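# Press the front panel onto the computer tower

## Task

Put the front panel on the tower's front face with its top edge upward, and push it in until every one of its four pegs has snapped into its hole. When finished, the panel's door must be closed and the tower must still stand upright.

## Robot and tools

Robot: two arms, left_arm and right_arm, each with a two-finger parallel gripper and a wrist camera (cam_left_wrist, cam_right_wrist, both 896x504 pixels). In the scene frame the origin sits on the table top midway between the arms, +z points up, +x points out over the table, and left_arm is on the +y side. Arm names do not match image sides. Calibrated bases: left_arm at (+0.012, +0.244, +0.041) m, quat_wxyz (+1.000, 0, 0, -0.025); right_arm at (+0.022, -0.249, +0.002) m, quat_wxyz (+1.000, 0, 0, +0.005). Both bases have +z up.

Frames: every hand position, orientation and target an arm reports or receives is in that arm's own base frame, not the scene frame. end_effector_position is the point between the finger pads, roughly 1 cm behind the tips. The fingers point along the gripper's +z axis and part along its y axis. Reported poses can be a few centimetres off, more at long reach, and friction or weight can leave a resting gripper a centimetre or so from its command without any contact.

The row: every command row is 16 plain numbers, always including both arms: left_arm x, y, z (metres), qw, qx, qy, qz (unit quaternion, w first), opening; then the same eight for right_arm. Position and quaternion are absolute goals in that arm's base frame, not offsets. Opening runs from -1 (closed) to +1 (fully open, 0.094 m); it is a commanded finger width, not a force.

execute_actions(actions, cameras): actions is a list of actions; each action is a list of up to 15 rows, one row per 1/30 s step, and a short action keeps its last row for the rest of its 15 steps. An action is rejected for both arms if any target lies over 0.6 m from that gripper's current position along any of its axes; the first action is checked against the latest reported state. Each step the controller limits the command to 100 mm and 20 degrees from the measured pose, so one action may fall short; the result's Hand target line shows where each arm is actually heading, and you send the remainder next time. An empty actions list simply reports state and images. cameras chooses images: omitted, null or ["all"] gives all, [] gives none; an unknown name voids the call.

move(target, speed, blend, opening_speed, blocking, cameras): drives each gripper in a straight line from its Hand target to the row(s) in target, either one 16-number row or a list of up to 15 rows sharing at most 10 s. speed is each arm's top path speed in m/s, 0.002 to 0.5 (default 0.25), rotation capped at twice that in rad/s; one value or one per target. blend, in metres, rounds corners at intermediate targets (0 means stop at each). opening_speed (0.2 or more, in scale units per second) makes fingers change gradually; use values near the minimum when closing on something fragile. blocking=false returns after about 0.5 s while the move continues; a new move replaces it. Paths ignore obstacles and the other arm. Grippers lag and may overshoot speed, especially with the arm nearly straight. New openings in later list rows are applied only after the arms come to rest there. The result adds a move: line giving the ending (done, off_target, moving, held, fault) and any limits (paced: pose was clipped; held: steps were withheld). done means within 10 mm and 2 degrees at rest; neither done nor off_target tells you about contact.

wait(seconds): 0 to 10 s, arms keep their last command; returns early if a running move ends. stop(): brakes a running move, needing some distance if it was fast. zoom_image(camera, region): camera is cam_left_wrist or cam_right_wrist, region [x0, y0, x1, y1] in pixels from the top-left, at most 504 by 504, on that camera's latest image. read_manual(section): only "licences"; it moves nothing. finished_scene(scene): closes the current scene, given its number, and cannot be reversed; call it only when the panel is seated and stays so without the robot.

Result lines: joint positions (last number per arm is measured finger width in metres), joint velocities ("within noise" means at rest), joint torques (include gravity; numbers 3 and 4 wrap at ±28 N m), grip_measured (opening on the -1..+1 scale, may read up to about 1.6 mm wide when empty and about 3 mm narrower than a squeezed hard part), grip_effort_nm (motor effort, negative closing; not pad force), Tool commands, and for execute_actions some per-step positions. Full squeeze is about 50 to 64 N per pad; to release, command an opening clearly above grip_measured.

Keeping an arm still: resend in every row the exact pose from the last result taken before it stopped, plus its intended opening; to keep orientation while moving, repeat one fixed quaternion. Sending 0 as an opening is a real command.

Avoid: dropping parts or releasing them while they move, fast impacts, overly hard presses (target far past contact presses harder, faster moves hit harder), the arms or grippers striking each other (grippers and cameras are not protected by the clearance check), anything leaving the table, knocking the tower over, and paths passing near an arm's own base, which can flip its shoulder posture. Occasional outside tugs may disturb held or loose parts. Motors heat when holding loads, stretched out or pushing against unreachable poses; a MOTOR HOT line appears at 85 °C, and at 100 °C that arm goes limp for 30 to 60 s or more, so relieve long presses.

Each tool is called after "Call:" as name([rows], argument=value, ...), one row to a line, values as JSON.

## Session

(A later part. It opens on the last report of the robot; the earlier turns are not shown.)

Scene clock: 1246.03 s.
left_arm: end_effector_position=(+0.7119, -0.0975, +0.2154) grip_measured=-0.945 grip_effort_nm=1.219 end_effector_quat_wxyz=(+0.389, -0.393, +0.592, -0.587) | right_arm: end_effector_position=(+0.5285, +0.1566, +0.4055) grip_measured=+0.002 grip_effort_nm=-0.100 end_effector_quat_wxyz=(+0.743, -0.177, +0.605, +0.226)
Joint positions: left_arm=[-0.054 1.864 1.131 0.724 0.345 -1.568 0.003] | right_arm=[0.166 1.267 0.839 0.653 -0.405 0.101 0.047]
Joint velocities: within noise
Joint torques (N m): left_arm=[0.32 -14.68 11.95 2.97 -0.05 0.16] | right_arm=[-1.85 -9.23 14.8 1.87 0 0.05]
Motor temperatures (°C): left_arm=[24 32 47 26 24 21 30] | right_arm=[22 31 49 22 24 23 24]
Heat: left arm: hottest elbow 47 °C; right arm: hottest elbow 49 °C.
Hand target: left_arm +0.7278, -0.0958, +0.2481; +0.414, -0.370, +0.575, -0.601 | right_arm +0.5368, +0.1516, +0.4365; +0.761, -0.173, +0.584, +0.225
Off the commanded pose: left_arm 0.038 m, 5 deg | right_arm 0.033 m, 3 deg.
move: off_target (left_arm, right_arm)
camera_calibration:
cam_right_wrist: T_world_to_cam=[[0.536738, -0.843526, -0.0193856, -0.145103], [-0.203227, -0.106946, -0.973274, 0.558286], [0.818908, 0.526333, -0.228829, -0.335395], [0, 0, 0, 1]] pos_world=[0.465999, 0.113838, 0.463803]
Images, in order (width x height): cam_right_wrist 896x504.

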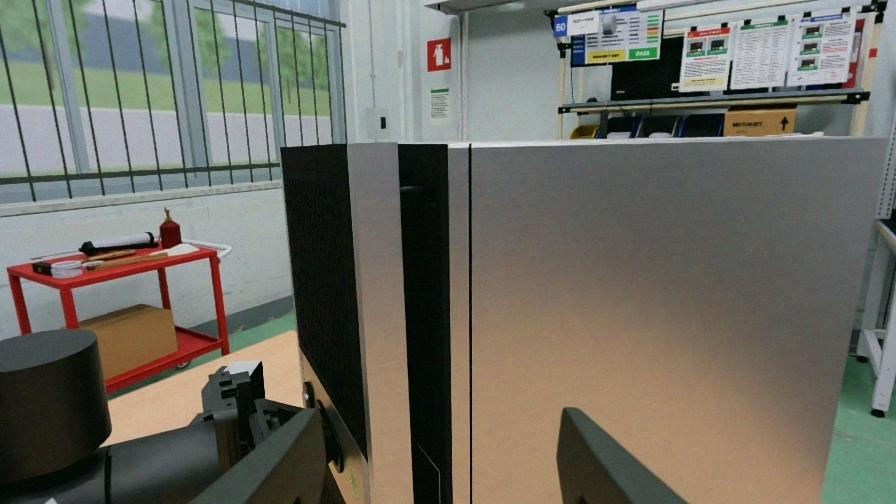

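Call:
zoom_image(camera="cam_right_wrist", region=[400, 175, 450, 215])

Scaled by 10.080 from the camera's 896x504 image, which has a finer 1280x720 frame.

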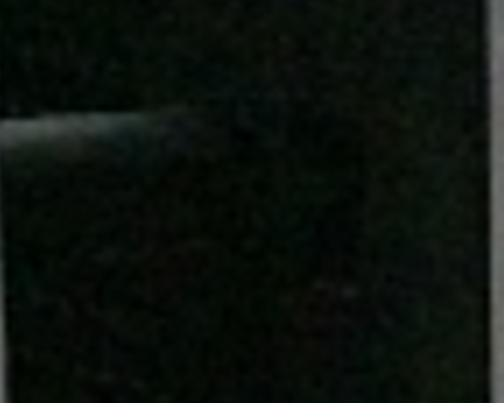

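Call:
move([
  [0.7310, -0.0962, 0.245, 0.41376, -0.36998, 0.57519, -0.60089, -0.72, 0.480, 0.210, 0.570, 0.63, -0.09, 0.76, 0.11, 0.0],
  [0.7310, -0.0962, 0.245, 0.41376, -0.36998, 0.57519, -0.60089, -0.72, 0.4955, 0.3217, 0.635, 0.5, 0.0, 0.86603, 0.0, 0.0],
], speed=0.15, blend=0.04, cameras=["cam_right_wrist"])

Call:
zoom_image(camera="cam_right_wrist", region=[500, 180, 640, 320])

Call:
zoom_image(camera="cam_right_wrist", region=[250, 100, 390, 240])

Scene clock: 1305.63 s.
left_arm: end_effector_position=(+0.7121, -0.0975, +0.2148) grip_measured=-0.945 grip_effort_nm=1.233 end_effector_quat_wxyz=(+0.389, -0.392, +0.592, -0.587) | right_arm: end_effector_position=(+0.5005, +0.3191, +0.6184) grip_measured=+0.002 grip_effort_nm=-0.095 end_effector_quat_wxyz=(+0.489, -0.009, +0.872, -0.014)
Joint positions: left_arm=[-0.054 1.866 1.131 0.727 0.345 -1.568 0.003] | right_arm=[0.739 1.71 2.458 -1.448 0.628 0.42 0.047]
Joint velocities: within noise
Joint torques (N m): left_arm=[0.32 -14.62 11.82 3.15 -0.06 0.15] | right_arm=[-0.56 -13.33 12.53 0.84 0.42 0.13]
Motor temperatures (°C): left_arm=[24 31 45 26 24 21 30] | right_arm=[22 31 55 22 24 23 24]
Heat: left arm: hottest elbow 45 °C; right arm: hottest elbow 55 °C.
Hand target: left_arm +0.7280, -0.0958, +0.2450; +0.414, -0.370, +0.575, -0.601 | right_arm +0.4950, +0.3212, +0.6347; +0.501, +0.000, +0.866, +0.000
Off the commanded pose: left_arm 0.036 m, 5 deg | right_arm 0.017 m, 2 deg.
move: off_target (left_arm, right_arm)
camera_calibration:
cam_right_wrist: T_world_to_cam=[[-0.0166499, -0.999161, 0.0374074, 0.302594], [-0.834052, -0.00675437, -0.551644, 0.800192], [0.551434, -0.0403845, -0.83324, 0.339223], [0, 0, 0, 1]] pos_world=[0.485381, 0.321445, 0.712757]
Images, in order (width x height): cam_right_wrist 896x504.

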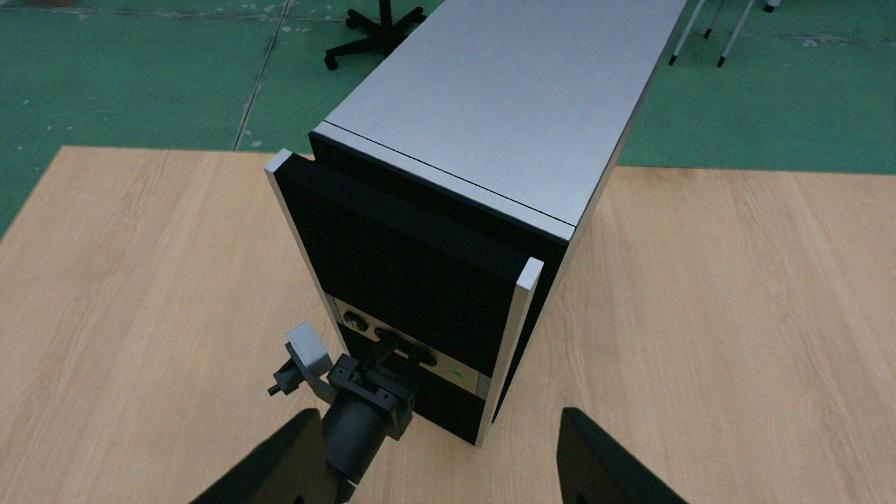

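Scaled by 3.600 from the camera's 896x504 image, which has a finer 1280x720 frame.

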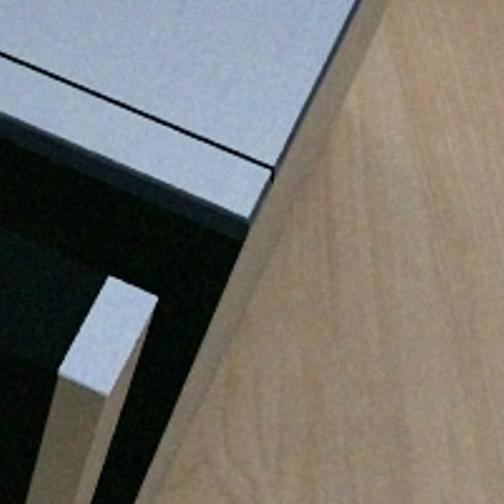

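Scaled by 3.600 from the camera's 896x504 image, which has a finer 1280x720 frame.

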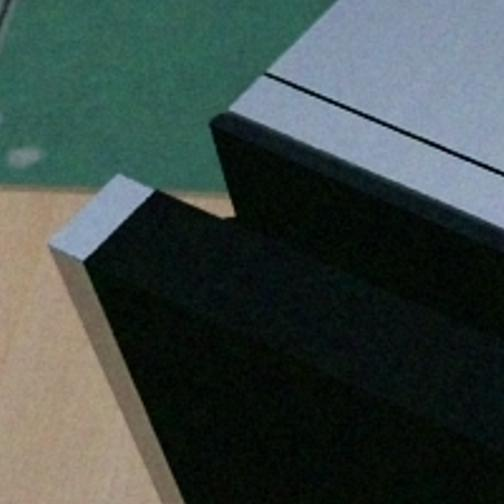

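Call:
move(target=[0.7290, -0.1065, 0.242, 0.41794, -0.36393, 0.57904, -0.59799, -0.72, 0.562, 0.417, 0.568, 0.569, -0.036, 0.816, -0.025, 0.0], speed=0.1, cameras=["cam_right_wrist"])

Scene clock: 1529.40 s.
left_arm: end_effector_position=(+0.7126, -0.0970, +0.2151) grip_measured=-0.945 grip_effort_nm=1.228 end_effector_quat_wxyz=(+0.393, -0.393, +0.589, -0.586) | right_arm: end_effector_position=(+0.5652, +0.4097, +0.5637) grip_measured=+0.002 grip_effort_nm=-0.095 end_effector_quat_wxyz=(+0.565, -0.030, +0.824, -0.029)
Joint positions: left_arm=[-0.056 1.868 1.131 0.733 0.337 -1.568 0.003] | right_arm=[0.795 1.803 2.289 -0.996 0.741 0.273 0.047]
Joint velocities: within noise
Joint torques (N m): left_arm=[-0.79 -14.45 11.4 3.3 -0.33 0.3] | right_arm=[-0.67 -17.55 9.8 1.99 0.38 -0.19]
Motor temperatures (°C): left_arm=[24 31 46 26 24 22 30] | right_arm=[22 34 56 22 24 23 24]
Heat: left arm: hottest elbow 46 °C; right arm: hottest elbow 56 °C.
Hand target: left_arm +0.7263, -0.1061, +0.2421; +0.418, -0.364, +0.579, -0.598 | right_arm +0.5618, +0.4169, +0.5680; +0.571, -0.036, +0.820, -0.025
Off the commanded pose: left_arm 0.033 m, 5 deg | right_arm 0.009 m, 1 deg.
move: off_target (left_arm)
camera_calibration:
cam_right_wrist: T_world_to_cam=[[-0.000653713, -0.996625, 0.0820814, 0.360958], [-0.721316, -0.0563801, -0.690308, 0.859362], [0.692606, -0.0596579, -0.718845, 0.125244], [0, 0, 0, 1]] pos_world=[0.533363, 0.415662, 0.653627]
Images, in order (width x height): cam_right_wrist 896x504.

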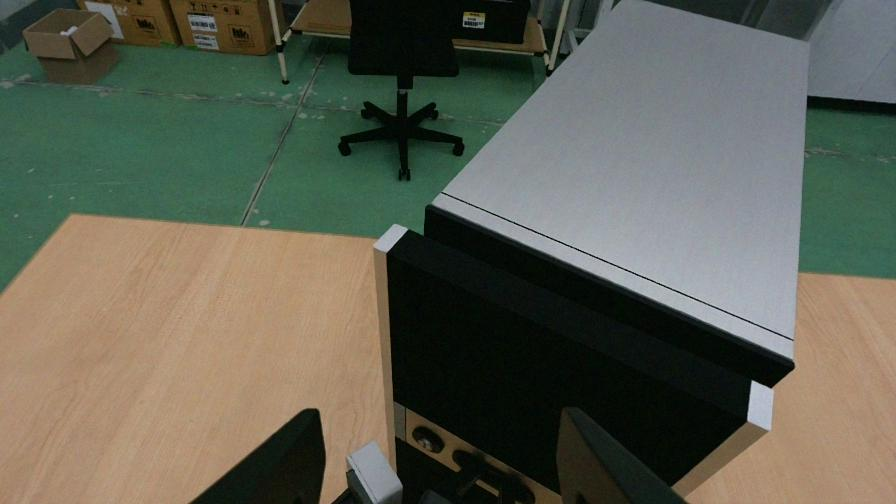

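Call:
execute_actions(actions=[], cameras=["cam_right_wrist"])

Scene clock: 1556.37 s.
left_arm: end_effector_position=(+0.7126, -0.0973, +0.2151) grip_measured=-0.945 grip_effort_nm=1.228 end_effector_quat_wxyz=(+0.393, -0.393, +0.589, -0.586) | right_arm: end_effector_position=(+0.5652, +0.4097, +0.5637) grip_measured=+0.002 grip_effort_nm=-0.095 end_effector_quat_wxyz=(+0.565, -0.031, +0.824, -0.029)
Joint positions: left_arm=[-0.056 1.868 1.131 0.733 0.337 -1.568 0.003] | right_arm=[0.795 1.803 2.289 -0.996 0.741 0.272 0.047]
Joint velocities: within noise
Joint torques (N m): left_arm=[-1.14 -14.56 11.43 3.25 -0.33 0.31] | right_arm=[-0.85 -16.73 9.63 1.95 0.39 -0.16]
Motor temperatures (°C): left_arm=[24 30 46 26 24 22 30] | right_arm=[22 34 54 22 24 23 24]
Heat: left arm: hottest elbow 46 °C; right arm: hottest elbow 54 °C.
Hand target: left_arm +0.7263, -0.1064, +0.2421; +0.418, -0.364, +0.579, -0.598 | right_arm +0.5618, +0.4169, +0.5680; +0.571, -0.036, +0.820, -0.025
Tool commands: left_gripper/opening=-0.72 right_gripper/opening=+0.0
Off the commanded pose: left_arm 0.033 m, 5 deg | right_arm 0.009 m, 1 deg.
camera_calibration:
cam_right_wrist: T_world_to_cam=[[-0.000242123, -0.996537, 0.0831454, 0.360089], [-0.721303, -0.0574141, -0.690236, 0.859738], [0.69262, -0.0601402, -0.718791, 0.125404], [0, 0, 0, 1]] pos_world=[0.533361, 0.415745, 0.653621]
Images, in order (width x height): cam_right_wrist 896x504.

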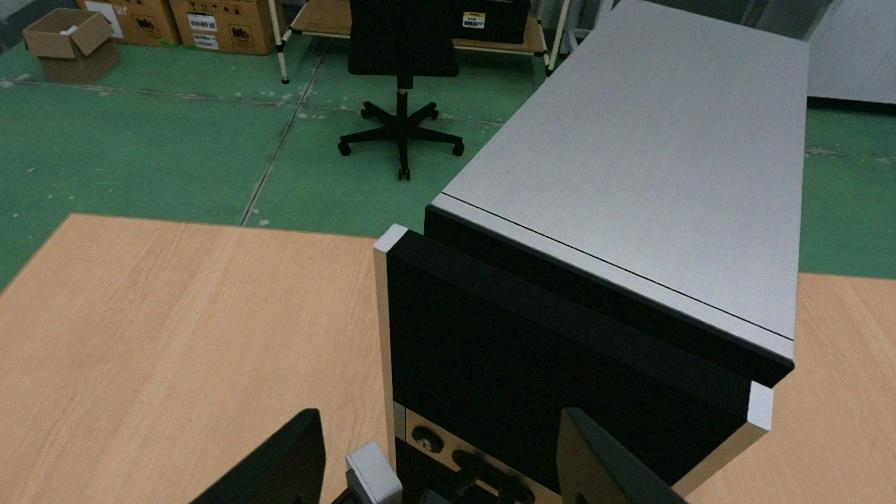

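Call:
zoom_image(camera="cam_right_wrist", region=[350, 180, 470, 280])

Call:
zoom_image(camera="cam_right_wrist", region=[700, 320, 820, 450])

Scaled by 4.200 from the camera's 896x504 image, which has a finer 1280x720 frame.

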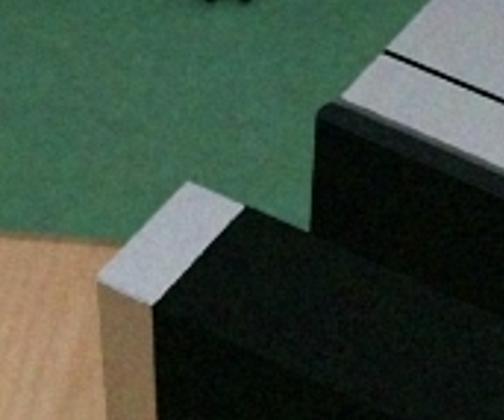

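Scaled by 3.877 from the camera's 896x504 image, which has a finer 1280x720 frame.

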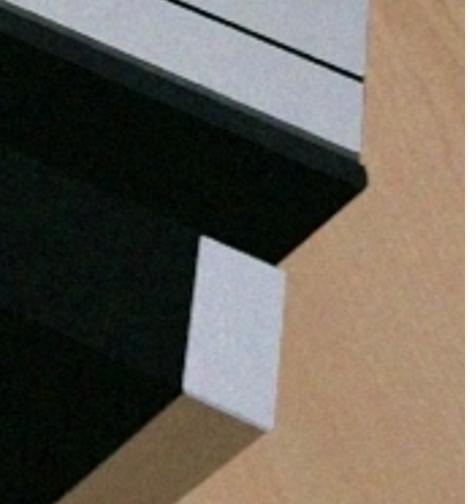

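Call:
move(target=[0.7265, -0.1145, 0.2395, 0.42019, -0.36177, 0.58039, -0.59643, -0.72, 0.562, 0.417, 0.568, 0.569, -0.036, 0.816, -0.025, 0.0], speed=0.03, cameras=["cam_right_wrist"])

Scene clock: 1604.60 s.
left_arm: end_effector_position=(+0.7127, -0.1048, +0.2147) grip_measured=-0.945 grip_effort_nm=1.233 end_effector_quat_wxyz=(+0.400, -0.389, +0.590, -0.583) | right_arm: end_effector_position=(+0.5652, +0.4097, +0.5637) grip_measured=+0.002 grip_effort_nm=-0.095 end_effector_quat_wxyz=(+0.565, -0.031, +0.824, -0.029)
Joint positions: left_arm=[-0.071 1.871 1.131 0.74 0.316 -1.553 0.003] | right_arm=[0.795 1.803 2.289 -0.996 0.741 0.272 0.047]
Joint velocities: within noise
Joint torques (N m): left_arm=[-0.85 -14.1 11.02 3.19 -0.02 0.26] | right_arm=[-0.67 -17.14 9.72 1.91 0.37 -0.19]
Motor temperatures (°C): left_arm=[24 30 45 26 24 22 30] | right_arm=[22 35 52 22 24 23 24]
Heat: left arm: hottest elbow 45 °C; right arm: hottest elbow 52 °C.
Hand target: left_arm +0.7243, -0.1142, +0.2395; +0.420, -0.362, +0.580, -0.596 | right_arm +0.5618, +0.4169, +0.5680; +0.571, -0.036, +0.820, -0.025
Off the commanded pose: left_arm 0.030 m, 4 deg | right_arm 0.009 m, 1 deg.
move: off_target (left_arm)
camera_calibration:
cam_right_wrist: T_world_to_cam=[[-0.000242123, -0.996537, 0.0831454, 0.360089], [-0.721303, -0.0574141, -0.690236, 0.859738], [0.69262, -0.0601402, -0.718791, 0.125404], [0, 0, 0, 1]] pos_world=[0.533361, 0.415745, 0.653621]
Images, in order (width x height): cam_right_wrist 896x504.

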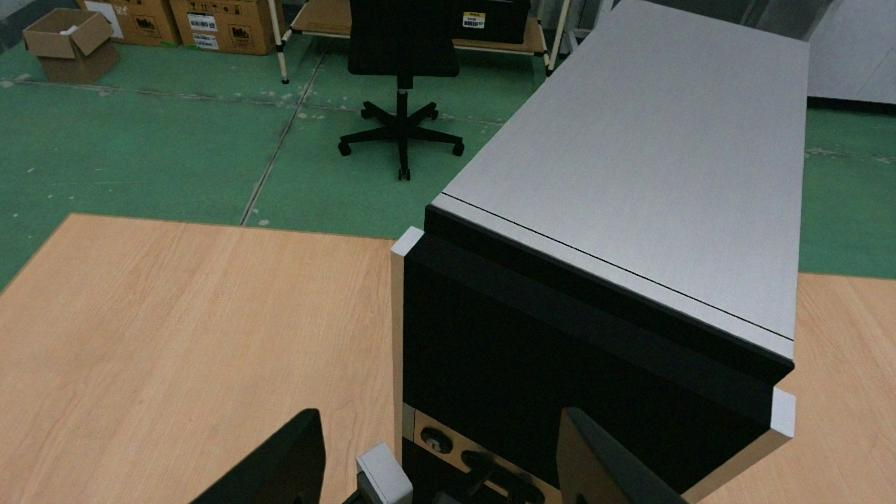

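Call:
zoom_image(camera="cam_right_wrist", region=[370, 180, 490, 280])

Call:
zoom_image(camera="cam_right_wrist", region=[700, 320, 820, 450])

Scaled by 4.200 from the camera's 896x504 image, which has a finer 1280x720 frame.

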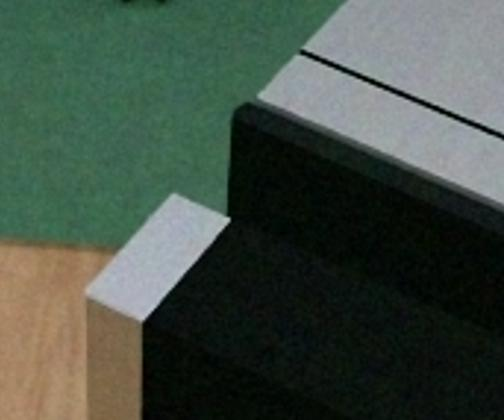

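Scaled by 3.877 from the camera's 896x504 image, which has a finer 1280x720 frame.

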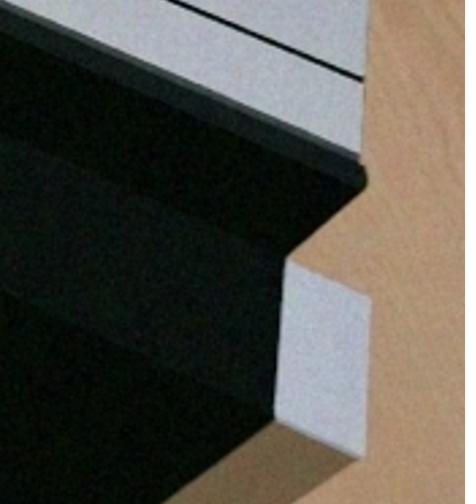

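Call:
move([
  [0.7184, -0.1098, 0.2360, 0.41221, -0.36140, 0.58288, -0.59978, -0.72, 0.562, 0.417, 0.568, 0.569, -0.036, 0.816, -0.025, 0.0],
  [0.7238, -0.1123, 0.2365, 0.41221, -0.36140, 0.58288, -0.59978, -0.72, 0.562, 0.417, 0.568, 0.569, -0.036, 0.816, -0.025, 0.0],
], speed=0.03, cameras=["cam_right_wrist"])

Scene clock: 1657.13 s.
left_arm: end_effector_position=(+0.7122, -0.1050, +0.2148) grip_measured=-0.945 grip_effort_nm=1.223 end_effector_quat_wxyz=(+0.397, -0.386, +0.592, -0.586) | right_arm: end_effector_position=(+0.5652, +0.4097, +0.5637) grip_measured=+0.002 grip_effort_nm=-0.100 end_effector_quat_wxyz=(+0.565, -0.031, +0.824, -0.029)
Joint positions: left_arm=[-0.069 1.871 1.131 0.743 0.328 -1.553 0.003] | right_arm=[0.795 1.803 2.289 -0.996 0.741 0.272 0.047]
Joint velocities: within noise
Joint torques (N m): left_arm=[-0.15 -14.68 10.52 3.1 0.38 0.18] | right_arm=[-0.62 -16.97 9.77 1.98 0.37 -0.16]
Motor temperatures (°C): left_arm=[24 31 45 26 24 22 30] | right_arm=[22 36 51 22 24 23 24]
Heat: left arm: hottest elbow 45 °C; right arm: hottest elbow 51 °C.
Hand target: left_arm +0.7222, -0.1119, +0.2365; +0.412, -0.362, +0.583, -0.600 | right_arm +0.5618, +0.4169, +0.5680; +0.571, -0.036, +0.820, -0.025
Off the commanded pose: left_arm 0.026 m, 4 deg | right_arm 0.009 m, 1 deg.
move: off_target (left_arm)
camera_calibration:
cam_right_wrist: T_world_to_cam=[[-0.000242123, -0.996537, 0.0831454, 0.360089], [-0.721303, -0.0574141, -0.690236, 0.859738], [0.69262, -0.0601402, -0.718791, 0.125404], [0, 0, 0, 1]] pos_world=[0.533361, 0.415745, 0.653621]
Images, in order (width x height): cam_right_wrist 896x504.

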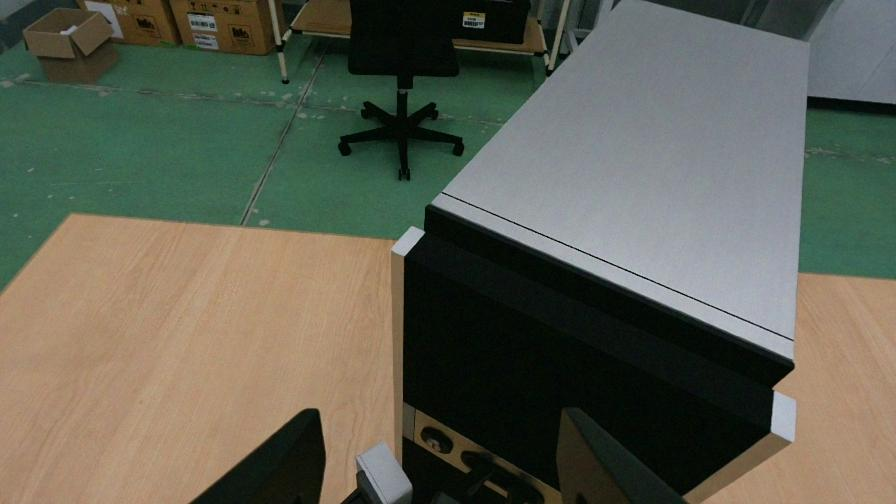

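Call:
move([
  [0.6922, -0.0974, 0.2380, 0.41221, -0.36140, 0.58288, -0.59978, -0.72, 0.562, 0.417, 0.568, 0.569, -0.036, 0.816, -0.025, 0.0],
  [0.7200, -0.1105, 0.2365, 0.41221, -0.36140, 0.58288, -0.59978, -0.72, 0.562, 0.417, 0.568, 0.569, -0.036, 0.816, -0.025, 0.0],
], speed=0.05, cameras=["cam_right_wrist"])

Scene clock: 1668.77 s.
left_arm: end_effector_position=(+0.7021, -0.1044, +0.2038) grip_measured=-0.944 grip_effort_nm=1.223 end_effector_quat_wxyz=(+0.393, -0.384, +0.596, -0.586) | right_arm: end_effector_position=(+0.5652, +0.4097, +0.5637) grip_measured=+0.002 grip_effort_nm=-0.100 end_effector_quat_wxyz=(+0.565, -0.031, +0.824, -0.029)
Joint positions: left_arm=[-0.066 1.87 1.095 0.77 0.342 -1.551 0.003] | right_arm=[0.795 1.803 2.289 -0.996 0.741 0.272 0.047]
Joint velocities: within noise
Joint torques (N m): left_arm=[-0.56 -15.33 11.71 2.48 -0.08 0.14] | right_arm=[-0.85 -16.85 9.78 1.94 0.38 -0.21]
Motor temperatures (°C): left_arm=[24 31 45 26 24 22 30] | right_arm=[22 36 51 22 24 23 24]
Heat: left arm: hottest elbow 45 °C; right arm: hottest elbow 51 °C.
Hand target: left_arm +0.7170, -0.1102, +0.2368; +0.412, -0.362, +0.583, -0.600 | right_arm +0.5618, +0.4169, +0.5680; +0.571, -0.036, +0.820, -0.025
Off the commanded pose: left_arm 0.038 m, 4 deg | right_arm 0.009 m, 1 deg.
move: off_target (left_arm)
camera_calibration:
cam_right_wrist: T_world_to_cam=[[-0.000242123, -0.996537, 0.0831454, 0.360089], [-0.721303, -0.0574141, -0.690236, 0.859738], [0.69262, -0.0601402, -0.718791, 0.125404], [0, 0, 0, 1]] pos_world=[0.533361, 0.415745, 0.653621]
Images, in order (width x height): cam_right_wrist 896x504.

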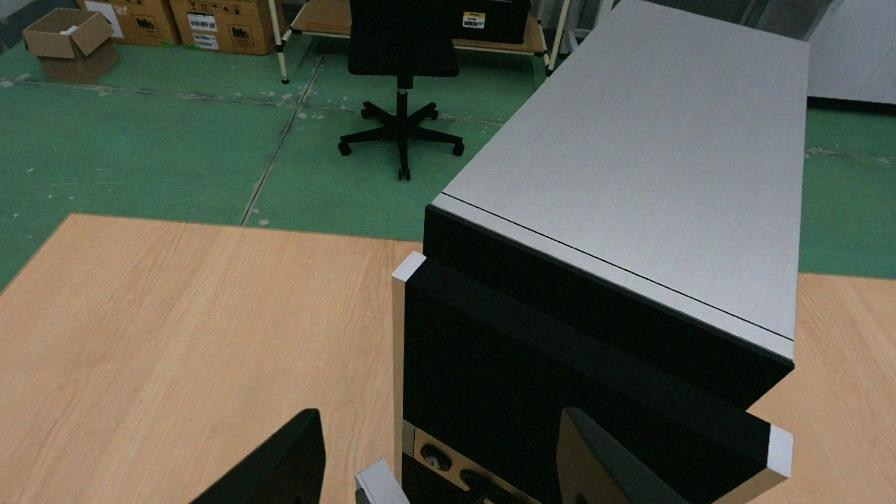

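Call:
move([
  [0.7200, -0.0850, 0.2420, 0.41221, -0.36140, 0.58288, -0.59978, -0.72, 0.562, 0.417, 0.568, 0.569, -0.036, 0.816, -0.025, 0.0],
  [0.7270, -0.1080, 0.2450, 0.41221, -0.36140, 0.58288, -0.59978, -0.72, 0.562, 0.417, 0.568, 0.569, -0.036, 0.816, -0.025, 0.0],
], speed=0.05, cameras=["cam_right_wrist"])

Scene clock: 1687.33 s.
left_arm: end_effector_position=(+0.7085, -0.1014, +0.2092) grip_measured=-0.944 grip_effort_nm=1.228 end_effector_quat_wxyz=(+0.393, -0.386, +0.596, -0.584) | right_arm: end_effector_position=(+0.5652, +0.4097, +0.5637) grip_measured=+0.002 grip_effort_nm=-0.095 end_effector_quat_wxyz=(+0.565, -0.031, +0.824, -0.029)
Joint positions: left_arm=[-0.061 1.87 1.118 0.743 0.343 -1.551 0.003] | right_arm=[0.795 1.803 2.289 -0.996 0.741 0.272 0.047]
Joint velocities: within noise
Joint torques (N m): left_arm=[-0.26 -15.21 12.01 2.5 0.1 0.13] | right_arm=[-0.56 -17.08 9.78 1.96 0.35 -0.15]
Motor temperatures (°C): left_arm=[24 32 48 26 24 22 30] | right_arm=[22 36 51 22 24 23 24]
Heat: left arm: hottest elbow 48 °C; right arm: hottest elbow 51 °C.
Hand target: left_arm +0.7236, -0.1076, +0.2454; +0.412, -0.361, +0.583, -0.600 | right_arm +0.5618, +0.4169, +0.5680; +0.571, -0.036, +0.820, -0.025
Off the commanded pose: left_arm 0.041 m, 4 deg | right_arm 0.009 m, 1 deg.
move: off_target (left_arm)
camera_calibration:
cam_right_wrist: T_world_to_cam=[[-0.000242123, -0.996537, 0.0831454, 0.360089], [-0.721303, -0.0574141, -0.690236, 0.859738], [0.69262, -0.0601402, -0.718791, 0.125404], [0, 0, 0, 1]] pos_world=[0.533361, 0.415745, 0.653621]
Images, in order (width x height): cam_right_wrist 896x504.

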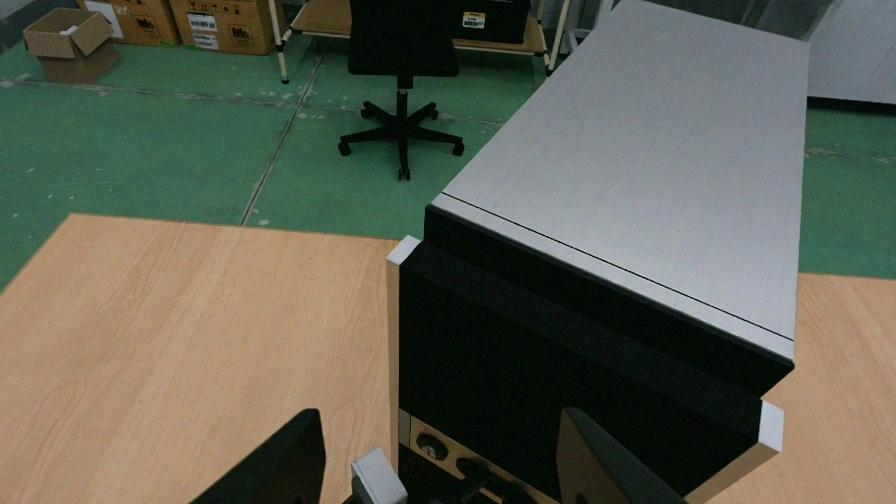

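Call:
move([
  [0.6972, -0.0860, 0.2620, 0.40975, -0.36377, 0.57990, -0.60292, -0.72, 0.562, 0.417, 0.568, 0.569, -0.036, 0.816, -0.025, 0.0],
  [0.7243, -0.1090, 0.2450, 0.40975, -0.36377, 0.57990, -0.60292, -0.72, 0.562, 0.417, 0.568, 0.569, -0.036, 0.816, -0.025, 0.0],
], speed=0.06, cameras=["cam_right_wrist"])

Scene clock: 1740.60 s.
left_arm: end_effector_position=(+0.7053, -0.1044, +0.2040) grip_measured=-0.944 grip_effort_nm=1.238 end_effector_quat_wxyz=(+0.388, -0.387, +0.599, -0.583) | right_arm: end_effector_position=(+0.5652, +0.4097, +0.5637) grip_measured=+0.002 grip_effort_nm=-0.100 end_effector_quat_wxyz=(+0.565, -0.031, +0.824, -0.029)
Joint positions: left_arm=[-0.065 1.87 1.108 0.742 0.345 -1.551 0.003] | right_arm=[0.795 1.803 2.289 -0.996 0.741 0.272 0.047]
Joint velocities: within noise
Joint torques (N m): left_arm=[-0.73 -15.56 11.99 2.78 -0.02 0.04] | right_arm=[-0.15 -16.79 9.7 2.07 0.39 -0.18]
Motor temperatures (°C): left_arm=[24 33 50 26 24 22 30] | right_arm=[22 36 50 22 24 23 24]
Heat: left arm: hottest elbow 50 °C; right arm: hottest elbow 50 °C.
Hand target: left_arm +0.7205, -0.1087, +0.2454; +0.410, -0.364, +0.580, -0.603 | right_arm +0.5618, +0.4169, +0.5680; +0.571, -0.036, +0.820, -0.025
Off the commanded pose: left_arm 0.045 m, 5 deg | right_arm 0.009 m, 1 deg.
move: off_target (left_arm)
camera_calibration:
cam_right_wrist: T_world_to_cam=[[-0.000242123, -0.996537, 0.0831454, 0.360089], [-0.721303, -0.0574141, -0.690236, 0.859738], [0.69262, -0.0601402, -0.718791, 0.125404], [0, 0, 0, 1]] pos_world=[0.533361, 0.415745, 0.653621]
Images, in order (width x height): cam_right_wrist 896x504.

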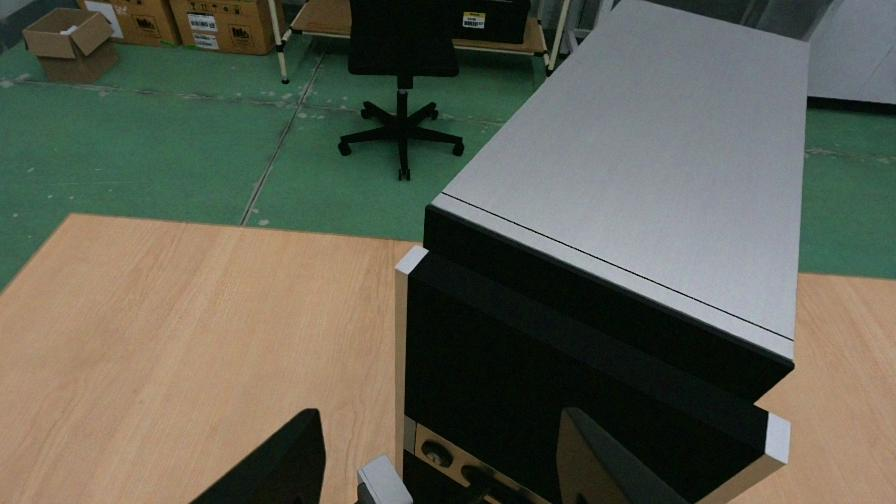

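Call:
move([
  [0.7000, -0.0880, 0.2850, 0.40975, -0.36377, 0.57990, -0.60292, -0.72, 0.535, 0.410, 0.590, 0.569, -0.036, 0.816, -0.025, 0.0],
], speed=0.08, cameras=[])

Scene clock: 1766.47 s.
left_arm: end_effector_position=(+0.6973, -0.0917, +0.2513) grip_measured=-0.944 grip_effort_nm=1.228 end_effector_quat_wxyz=(+0.394, -0.377, +0.595, -0.591) | right_arm: end_effector_position=(+0.5477, +0.4122, +0.5698) grip_measured=+0.002 grip_effort_nm=-0.100 end_effector_quat_wxyz=(+0.562, -0.039, +0.825, -0.036)
Joint positions: left_arm=[-0.04 1.781 1.11 0.68 0.377 -1.551 0.003] | right_arm=[0.82 1.786 2.289 -1.032 0.763 0.272 0.047]
Joint velocities: within noise
Joint torques (N m): left_arm=[0.62 -16.5 9.48 2.36 0.06 0.04] | right_arm=[-0.5 -18.08 10.74 1.07 0.39 0]
Motor temperatures (°C): left_arm=[24 33 48 26 24 22 30] | right_arm=[22 36 50 22 24 23 24]
Heat: left arm: hottest elbow 48 °C; right arm: hottest elbow 50 °C.
Hand target: left_arm +0.6991, -0.0879, +0.2847; +0.410, -0.364, +0.580, -0.603 | right_arm +0.5351, +0.4098, +0.5897; +0.571, -0.036, +0.819, -0.025
Off the commanded pose: left_arm 0.034 m, 3 deg | right_arm 0.024 m, 2 deg.
move: off_target (left_arm, right_arm)
No camera images: "cameras" was empty.

Call:
move([
  [0.7220, -0.1090, 0.2450, 0.40975, -0.36377, 0.57990, -0.60292, -0.72, 0.535, 0.410, 0.590, 0.569, -0.036, 0.816, -0.025, 0.0],
], speed=0.05, cameras=["cam_right_wrist"])

Scene clock: 1773.43 s.
left_arm: end_effector_position=(+0.7054, -0.1027, +0.2075) grip_measured=-0.944 grip_effort_nm=1.228 end_effector_quat_wxyz=(+0.388, -0.390, +0.600, -0.582) | right_arm: end_effector_position=(+0.5477, +0.4122, +0.5697) grip_measured=+0.002 grip_effort_nm=-0.090 end_effector_quat_wxyz=(+0.562, -0.039, +0.825, -0.036)
Joint positions: left_arm=[-0.063 1.861 1.11 0.726 0.344 -1.551 0.003] | right_arm=[0.82 1.786 2.289 -1.033 0.763 0.272 0.047]
Joint velocities: within noise
Joint torques (N m): left_arm=[-0.67 -14.86 11.51 3.47 -0.05 0.06] | right_arm=[-0.26 -17.79 10.78 1.07 0.4 -0.02]
Motor temperatures (°C): left_arm=[24 33 48 26 24 22 30] | right_arm=[22 37 50 22 24 23 24]
Heat: left arm: hottest elbow 48 °C; right arm: hottest elbow 50 °C.
Hand target: left_arm +0.7187, -0.1087, +0.2451; +0.409, -0.364, +0.580, -0.603 | right_arm +0.5351, +0.4098, +0.5897; +0.571, -0.036, +0.820, -0.025
Off the commanded pose: left_arm 0.042 m, 5 deg | right_arm 0.024 m, 2 deg.
move: off_target (left_arm, right_arm)
camera_calibration:
cam_right_wrist: T_world_to_cam=[[0.00627071, -0.994428, 0.105231, 0.34508], [-0.725052, -0.0769931, -0.684377, 0.858159], [0.688665, -0.0720063, -0.721495, 0.150556], [0, 0, 0, 1]] pos_world=[0.516363, 0.42007, 0.659616]
Images, in order (width x height): cam_right_wrist 896x504.

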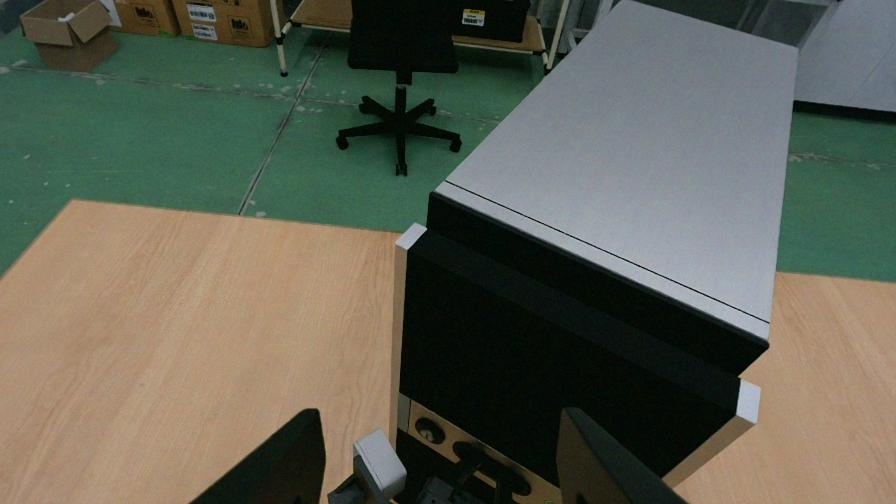

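Call:
move([
  [0.6680, -0.0775, 0.2520, 0.41309, -0.36037, 0.57449, -0.60783, -0.72, 0.535, 0.410, 0.590, 0.569, -0.036, 0.816, -0.025, 0.0],
  [0.7120, -0.1040, 0.2480, 0.41309, -0.36037, 0.57449, -0.60783, -0.72, 0.535, 0.410, 0.590, 0.569, -0.036, 0.816, -0.025, 0.0],
], speed=0.06, cameras=[])

Scene clock: 1791.67 s.
left_arm: end_effector_position=(+0.6935, -0.0996, +0.2145) grip_measured=-0.944 grip_effort_nm=1.223 end_effector_quat_wxyz=(+0.397, -0.378, +0.591, -0.591) | right_arm: end_effector_position=(+0.5477, +0.4122, +0.5697) grip_measured=+0.002 grip_effort_nm=-0.100 end_effector_quat_wxyz=(+0.562, -0.039, +0.825, -0.036)
Joint positions: left_arm=[-0.057 1.842 1.071 0.787 0.353 -1.554 0.003] | right_arm=[0.82 1.786 2.289 -1.033 0.763 0.272 0.047]
Joint velocities: within noise
Joint torques (N m): left_arm=[-0.32 -14.68 11.81 2.52 -0.1 -0.02] | right_arm=[-0.79 -18.32 10.56 0.87 0.41 -0.03]
Motor temperatures (°C): left_arm=[24 33 47 26 24 22 30] | right_arm=[22 37 51 22 24 23 24]
Heat: left arm: hottest elbow 47 °C; right arm: hottest elbow 51 °C.
Hand target: left_arm +0.7089, -0.1036, +0.2483; +0.413, -0.360, +0.575, -0.608 | right_arm +0.5351, +0.4098, +0.5897; +0.571, -0.036, +0.820, -0.025
Off the commanded pose: left_arm 0.039 m, 4 deg | right_arm 0.024 m, 2 deg.
move: off_target (left_arm, right_arm)
No camera images: "cameras" was empty.

Call:
move(target=[0.7261, -0.1058, 0.2463, 0.40949, -0.36795, 0.57424, -0.60595, -0.72, 0.535, 0.410, 0.590, 0.569, -0.036, 0.816, -0.025, 0.0], speed=0.03, cameras=["cam_right_wrist"])

Scene clock: 1814.33 s.
left_arm: end_effector_position=(+0.7079, -0.0996, +0.2143) grip_measured=-0.944 grip_effort_nm=1.219 end_effector_quat_wxyz=(+0.397, -0.385, +0.590, -0.589) | right_arm: end_effector_position=(+0.5477, +0.4122, +0.5697) grip_measured=+0.002 grip_effort_nm=-0.100 end_effector_quat_wxyz=(+0.562, -0.039, +0.825, -0.036)
Joint positions: left_arm=[-0.058 1.866 1.116 0.758 0.342 -1.558 0.003] | right_arm=[0.82 1.786 2.289 -1.033 0.763 0.272 0.047]
Joint velocities: within noise
Joint torques (N m): left_arm=[-0.44 -15.15 11.92 2.41 -0.07 -0.04] | right_arm=[-0.32 -18.55 10.58 1.06 0.43 0]
Motor temperatures (°C): left_arm=[24 33 50 26 24 22 30] | right_arm=[22 38 51 22 24 23 24]
Heat: left arm: hottest elbow 50 °C; right arm: hottest elbow 51 °C.
Hand target: left_arm +0.7230, -0.1054, +0.2465; +0.409, -0.368, +0.574, -0.606 | right_arm +0.5351, +0.4098, +0.5897; +0.571, -0.036, +0.820, -0.025
Off the commanded pose: left_arm 0.037 m, 4 deg | right_arm 0.024 m, 2 deg.
move: off_target (left_arm, right_arm)
camera_calibration:
cam_right_wrist: T_world_to_cam=[[0.00627071, -0.994428, 0.105231, 0.34508], [-0.725052, -0.0769931, -0.684377, 0.858159], [0.688665, -0.0720063, -0.721495, 0.150556], [0, 0, 0, 1]] pos_world=[0.516363, 0.42007, 0.659616]
Images, in order (width x height): cam_right_wrist 896x504.

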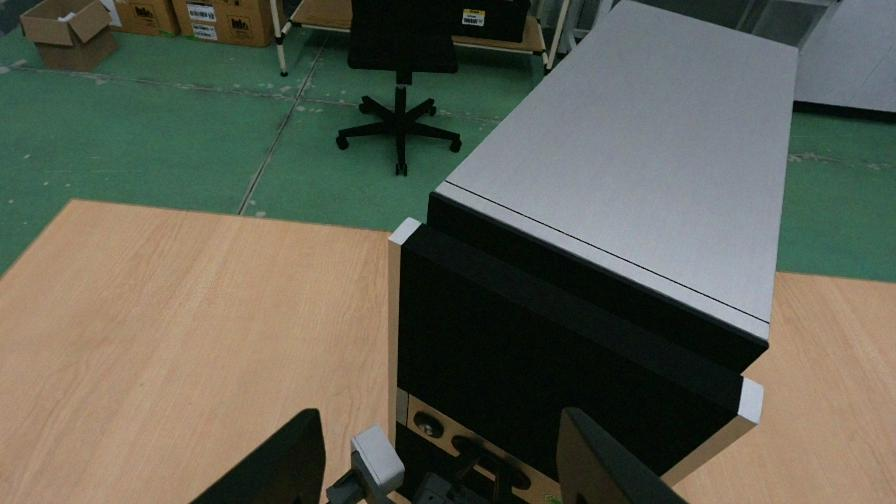

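Call:
move(target=[0.7297, -0.1128, 0.2433, 0.40572, -0.36765, 0.57820, -0.60492, -0.72, 0.535, 0.410, 0.590, 0.569, -0.036, 0.816, -0.025, 0.0], speed=0.03, cameras=["cam_right_wrist"])

Scene clock: 1830.97 s.
left_arm: end_effector_position=(+0.7127, -0.1044, +0.2149) grip_measured=-0.944 grip_effort_nm=1.223 end_effector_quat_wxyz=(+0.395, -0.384, +0.591, -0.589) | right_arm: end_effector_position=(+0.5477, +0.4122, +0.5697) grip_measured=+0.002 grip_effort_nm=-0.100 end_effector_quat_wxyz=(+0.562, -0.039, +0.825, -0.036)
Joint positions: left_arm=[-0.066 1.875 1.133 0.747 0.338 -1.558 0.003] | right_arm=[0.82 1.786 2.289 -1.033 0.763 0.272 0.047]
Joint velocities: within noise
Joint torques (N m): left_arm=[-0.85 -14.92 11.78 2.33 -0.04 0.01] | right_arm=[-0.26 -18.26 10.65 0.9 0.44 -0.04]
Motor temperatures (°C): left_arm=[24 32 50 26 24 21 30] | right_arm=[22 38 51 22 24 23 24]
Heat: left arm: hottest elbow 50 °C; right arm: hottest elbow 51 °C.
Hand target: left_arm +0.7269, -0.1125, +0.2435; +0.406, -0.368, +0.578, -0.605 | right_arm +0.5351, +0.4098, +0.5897; +0.571, -0.036, +0.820, -0.025
Off the commanded pose: left_arm 0.034 m, 3 deg | right_arm 0.024 m, 2 deg.
move: off_target (left_arm, right_arm)
camera_calibration:
cam_right_wrist: T_world_to_cam=[[0.00627071, -0.994428, 0.105231, 0.34508], [-0.725052, -0.0769931, -0.684377, 0.858159], [0.688665, -0.0720063, -0.721495, 0.150556], [0, 0, 0, 1]] pos_world=[0.516363, 0.42007, 0.659616]
Images, in order (width x height): cam_right_wrist 896x504.

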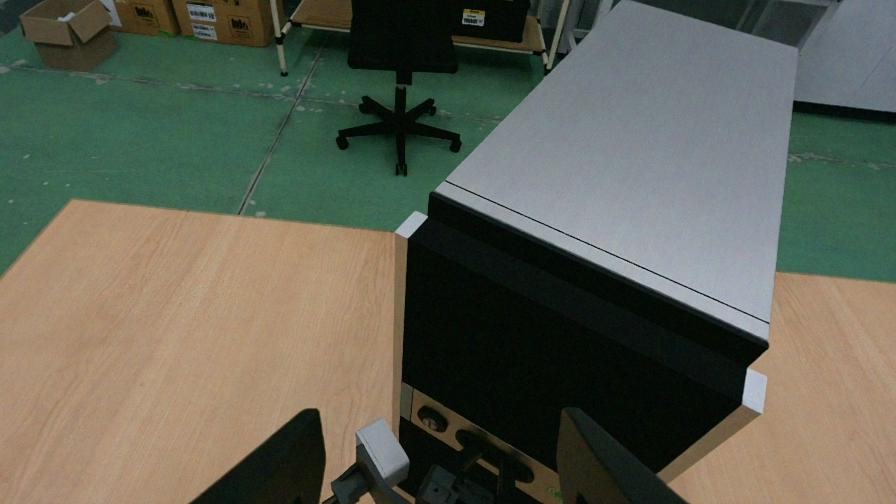

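Call:
move([
  [0.7297, -0.1128, 0.2403, 0.40352, -0.36985, 0.58055, -0.60277, -0.72, 0.480, 0.230, 0.590, 0.62, -0.20, 0.71, 0.255, 0.0],
  [0.7297, -0.1128, 0.2403, 0.40352, -0.36985, 0.58055, -0.60277, -0.72, 0.575, 0.082, 0.490, 0.66341, -0.32139, 0.55667, 0.38302, 0.0],
], speed=0.2, blend=0.05, cameras=["cam_right_wrist"])

Scene clock: 1848.13 s.
left_arm: end_effector_position=(+0.7135, -0.1048, +0.2148) grip_measured=-0.944 grip_effort_nm=1.238 end_effector_quat_wxyz=(+0.394, -0.385, +0.592, -0.588) | right_arm: end_effector_position=(+0.5737, +0.0848, +0.4867) grip_measured=+0.002 grip_effort_nm=-0.095 end_effector_quat_wxyz=(+0.661, -0.323, +0.559, +0.383)
Joint positions: left_arm=[-0.066 1.875 1.136 0.741 0.338 -1.558 0.003] | right_arm=[-0.125 1.474 1.248 0.636 -1.142 0.379 0.047]
Joint velocities: within noise
Joint torques (N m): left_arm=[-0.97 -15.03 11.69 2.36 -0.05 0.03] | right_arm=[-1.61 -12.16 10.47 1.47 0.25 0.02]
Motor temperatures (°C): left_arm=[24 32 50 26 24 21 30] | right_arm=[22 38 51 22 24 23 24]
Heat: left arm: hottest elbow 50 °C; right arm: hottest elbow 51 °C.
Hand target: left_arm +0.7273, -0.1127, +0.2404; +0.403, -0.370, +0.581, -0.603 | right_arm +0.5749, +0.0821, +0.4900; +0.663, -0.322, +0.557, +0.383
Off the commanded pose: left_arm 0.031 m, 3 deg | right_arm 0.005 m, 0 deg.
move: off_target (left_arm)
camera_calibration:
cam_right_wrist: T_world_to_cam=[[0.858823, -0.512162, -0.0106209, -0.445532], [-0.145858, -0.224603, -0.963472, 0.611046], [0.491069, 0.829001, -0.267597, -0.13484], [0, 0, 0, 1]] pos_world=[0.537975, 0.0208402, 0.547911]
Images, in order (width x height): cam_right_wrist 896x504.

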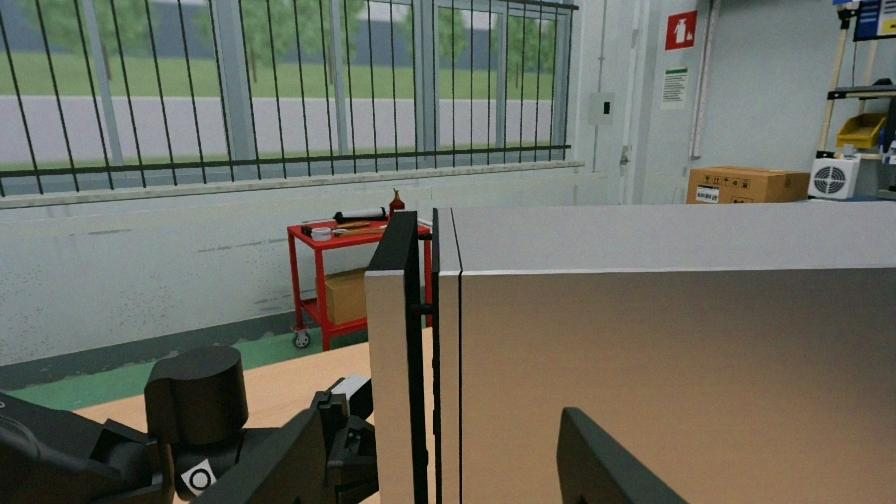

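Call:
zoom_image(camera="cam_right_wrist", region=[350, 195, 490, 335])

Call:
zoom_image(camera="cam_right_wrist", region=[350, 364, 490, 504])

Scaled by 3.600 from the camera's 896x504 image, which has a finer 1280x720 frame.

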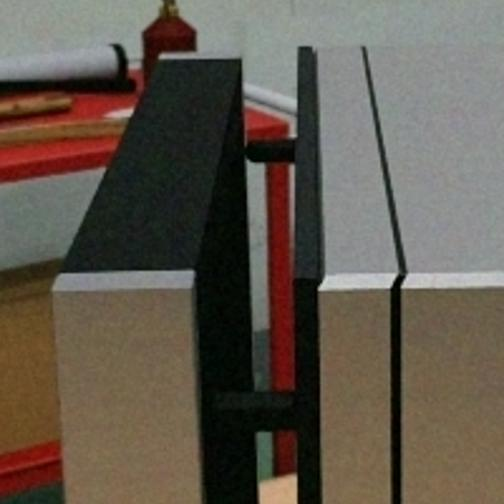

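Scaled by 3.600 from the camera's 896x504 image, which has a finer 1280x720 frame.

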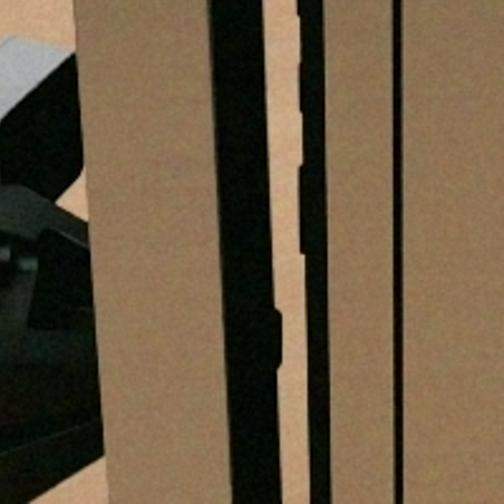

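Call:
zoom_image(camera="cam_right_wrist", region=[400, 225, 450, 265])

Call:
zoom_image(camera="cam_right_wrist", region=[395, 290, 455, 340])

Scaled by 10.080 from the camera's 896x504 image, which has a finer 1280x720 frame.

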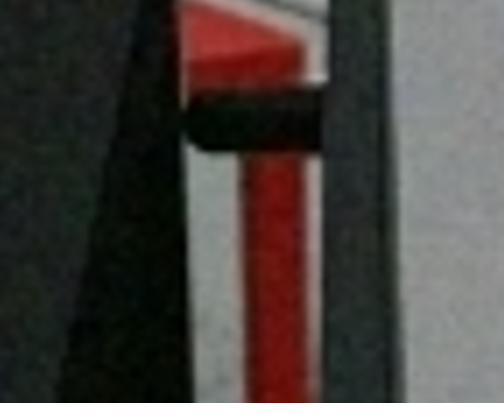

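Scaled by 8.400 from the camera's 896x504 image, which has a finer 1280x720 frame.

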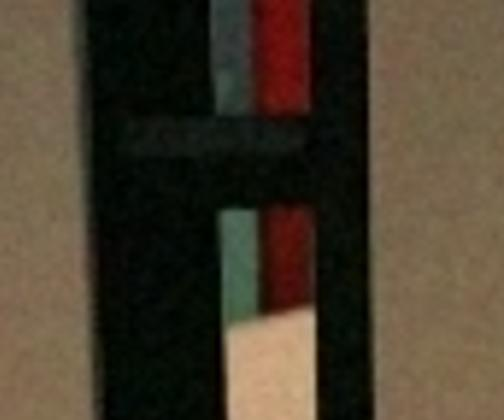

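Call:
move([
  [0.6935, -0.0917, 0.2450, 0.40061, -0.37274, 0.58171, -0.60183, -0.72, 0.575, 0.082, 0.490, 0.66341, -0.32139, 0.55667, 0.38302, 0.0],
  [0.7256, -0.1076, 0.2460, 0.40061, -0.37274, 0.58171, -0.60183, -0.72, 0.575, 0.082, 0.490, 0.66341, -0.32139, 0.55667, 0.38302, 0.0],
], speed=0.04, cameras=["cam_right_wrist"])

Scene clock: 1960.50 s.
left_arm: end_effector_position=(+0.7080, -0.1013, +0.2134) grip_measured=-0.944 grip_effort_nm=1.228 end_effector_quat_wxyz=(+0.387, -0.390, +0.597, -0.585) | right_arm: end_effector_position=(+0.5737, +0.0848, +0.4867) grip_measured=+0.002 grip_effort_nm=-0.100 end_effector_quat_wxyz=(+0.660, -0.322, +0.560, +0.383)
Joint positions: left_arm=[-0.059 1.858 1.121 0.719 0.348 -1.559 0.003] | right_arm=[-0.125 1.474 1.248 0.636 -1.142 0.381 0.047]
Joint velocities: within noise
Joint torques (N m): left_arm=[-0.56 -14.74 11.96 2.39 -0.05 -0.02] | right_arm=[-1.67 -11.99 10.32 1.48 0.24 0.04]
Motor temperatures (°C): left_arm=[24 33 47 26 24 21 30] | right_arm=[22 34 49 22 24 23 24]
Heat: left arm: hottest elbow 47 °C; right arm: hottest elbow 49 °C.
Hand target: left_arm +0.7226, -0.1072, +0.2463; +0.400, -0.373, +0.582, -0.602 | right_arm +0.5749, +0.0821, +0.4899; +0.663, -0.321, +0.557, +0.383
Off the commanded pose: left_arm 0.038 m, 4 deg | right_arm 0.005 m, 0 deg.
move: off_target (left_arm)
camera_calibration:
cam_right_wrist: T_world_to_cam=[[0.858938, -0.511936, -0.0121253, -0.444886], [-0.147057, -0.223917, -0.96345, 0.611665], [0.49051, 0.829327, -0.267614, -0.134538], [0, 0, 0, 1]] pos_world=[0.538071, 0.0207852, 0.547909]
Images, in order (width x height): cam_right_wrist 896x504.

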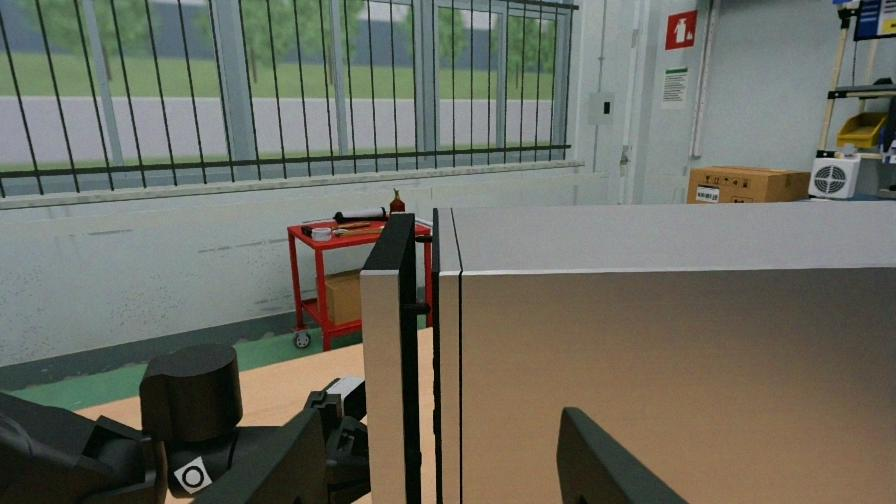

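Call:
zoom_image(camera="cam_right_wrist", region=[350, 195, 490, 335])

Call:
zoom_image(camera="cam_right_wrist", region=[350, 364, 490, 504])

Scaled by 3.600 from the camera's 896x504 image, which has a finer 1280x720 frame.

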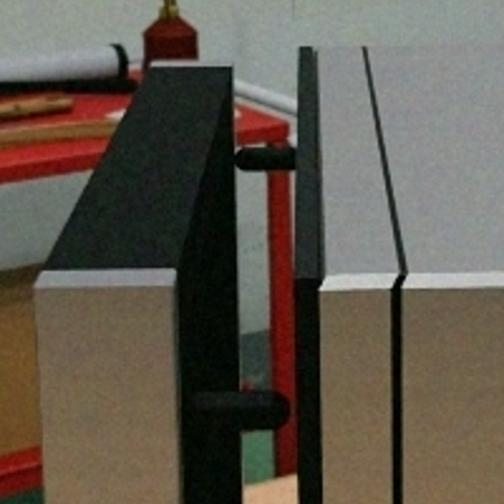

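Scaled by 3.600 from the camera's 896x504 image, which has a finer 1280x720 frame.

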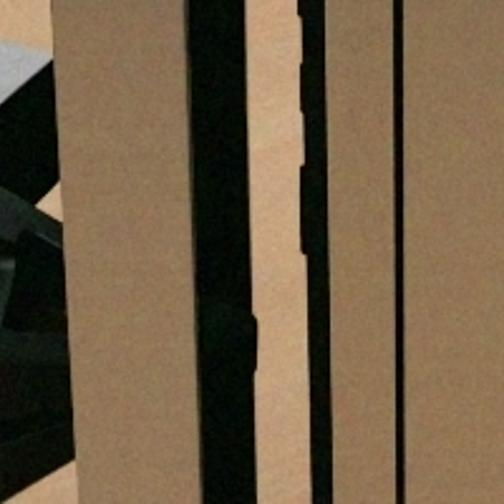

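Call:
zoom_image(camera="cam_right_wrist", region=[355, 280, 465, 300])

Call:
zoom_image(camera="cam_right_wrist", region=[355, 380, 465, 400])

Call:
zoom_image(camera="cam_right_wrist", region=[355, 480, 465, 500])

Scaled by 4.582 from the camera's 896x504 image, which has a finer 1280x720 frame.

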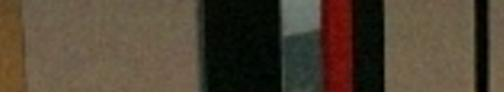

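Scaled by 4.582 from the camera's 896x504 image, which has a finer 1280x720 frame.

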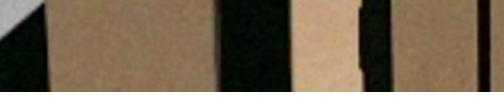

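Scaled by 4.582 from the camera's 896x504 image, which has a finer 1280x720 frame.

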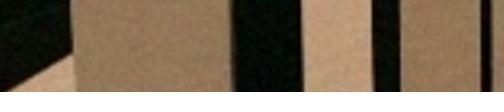

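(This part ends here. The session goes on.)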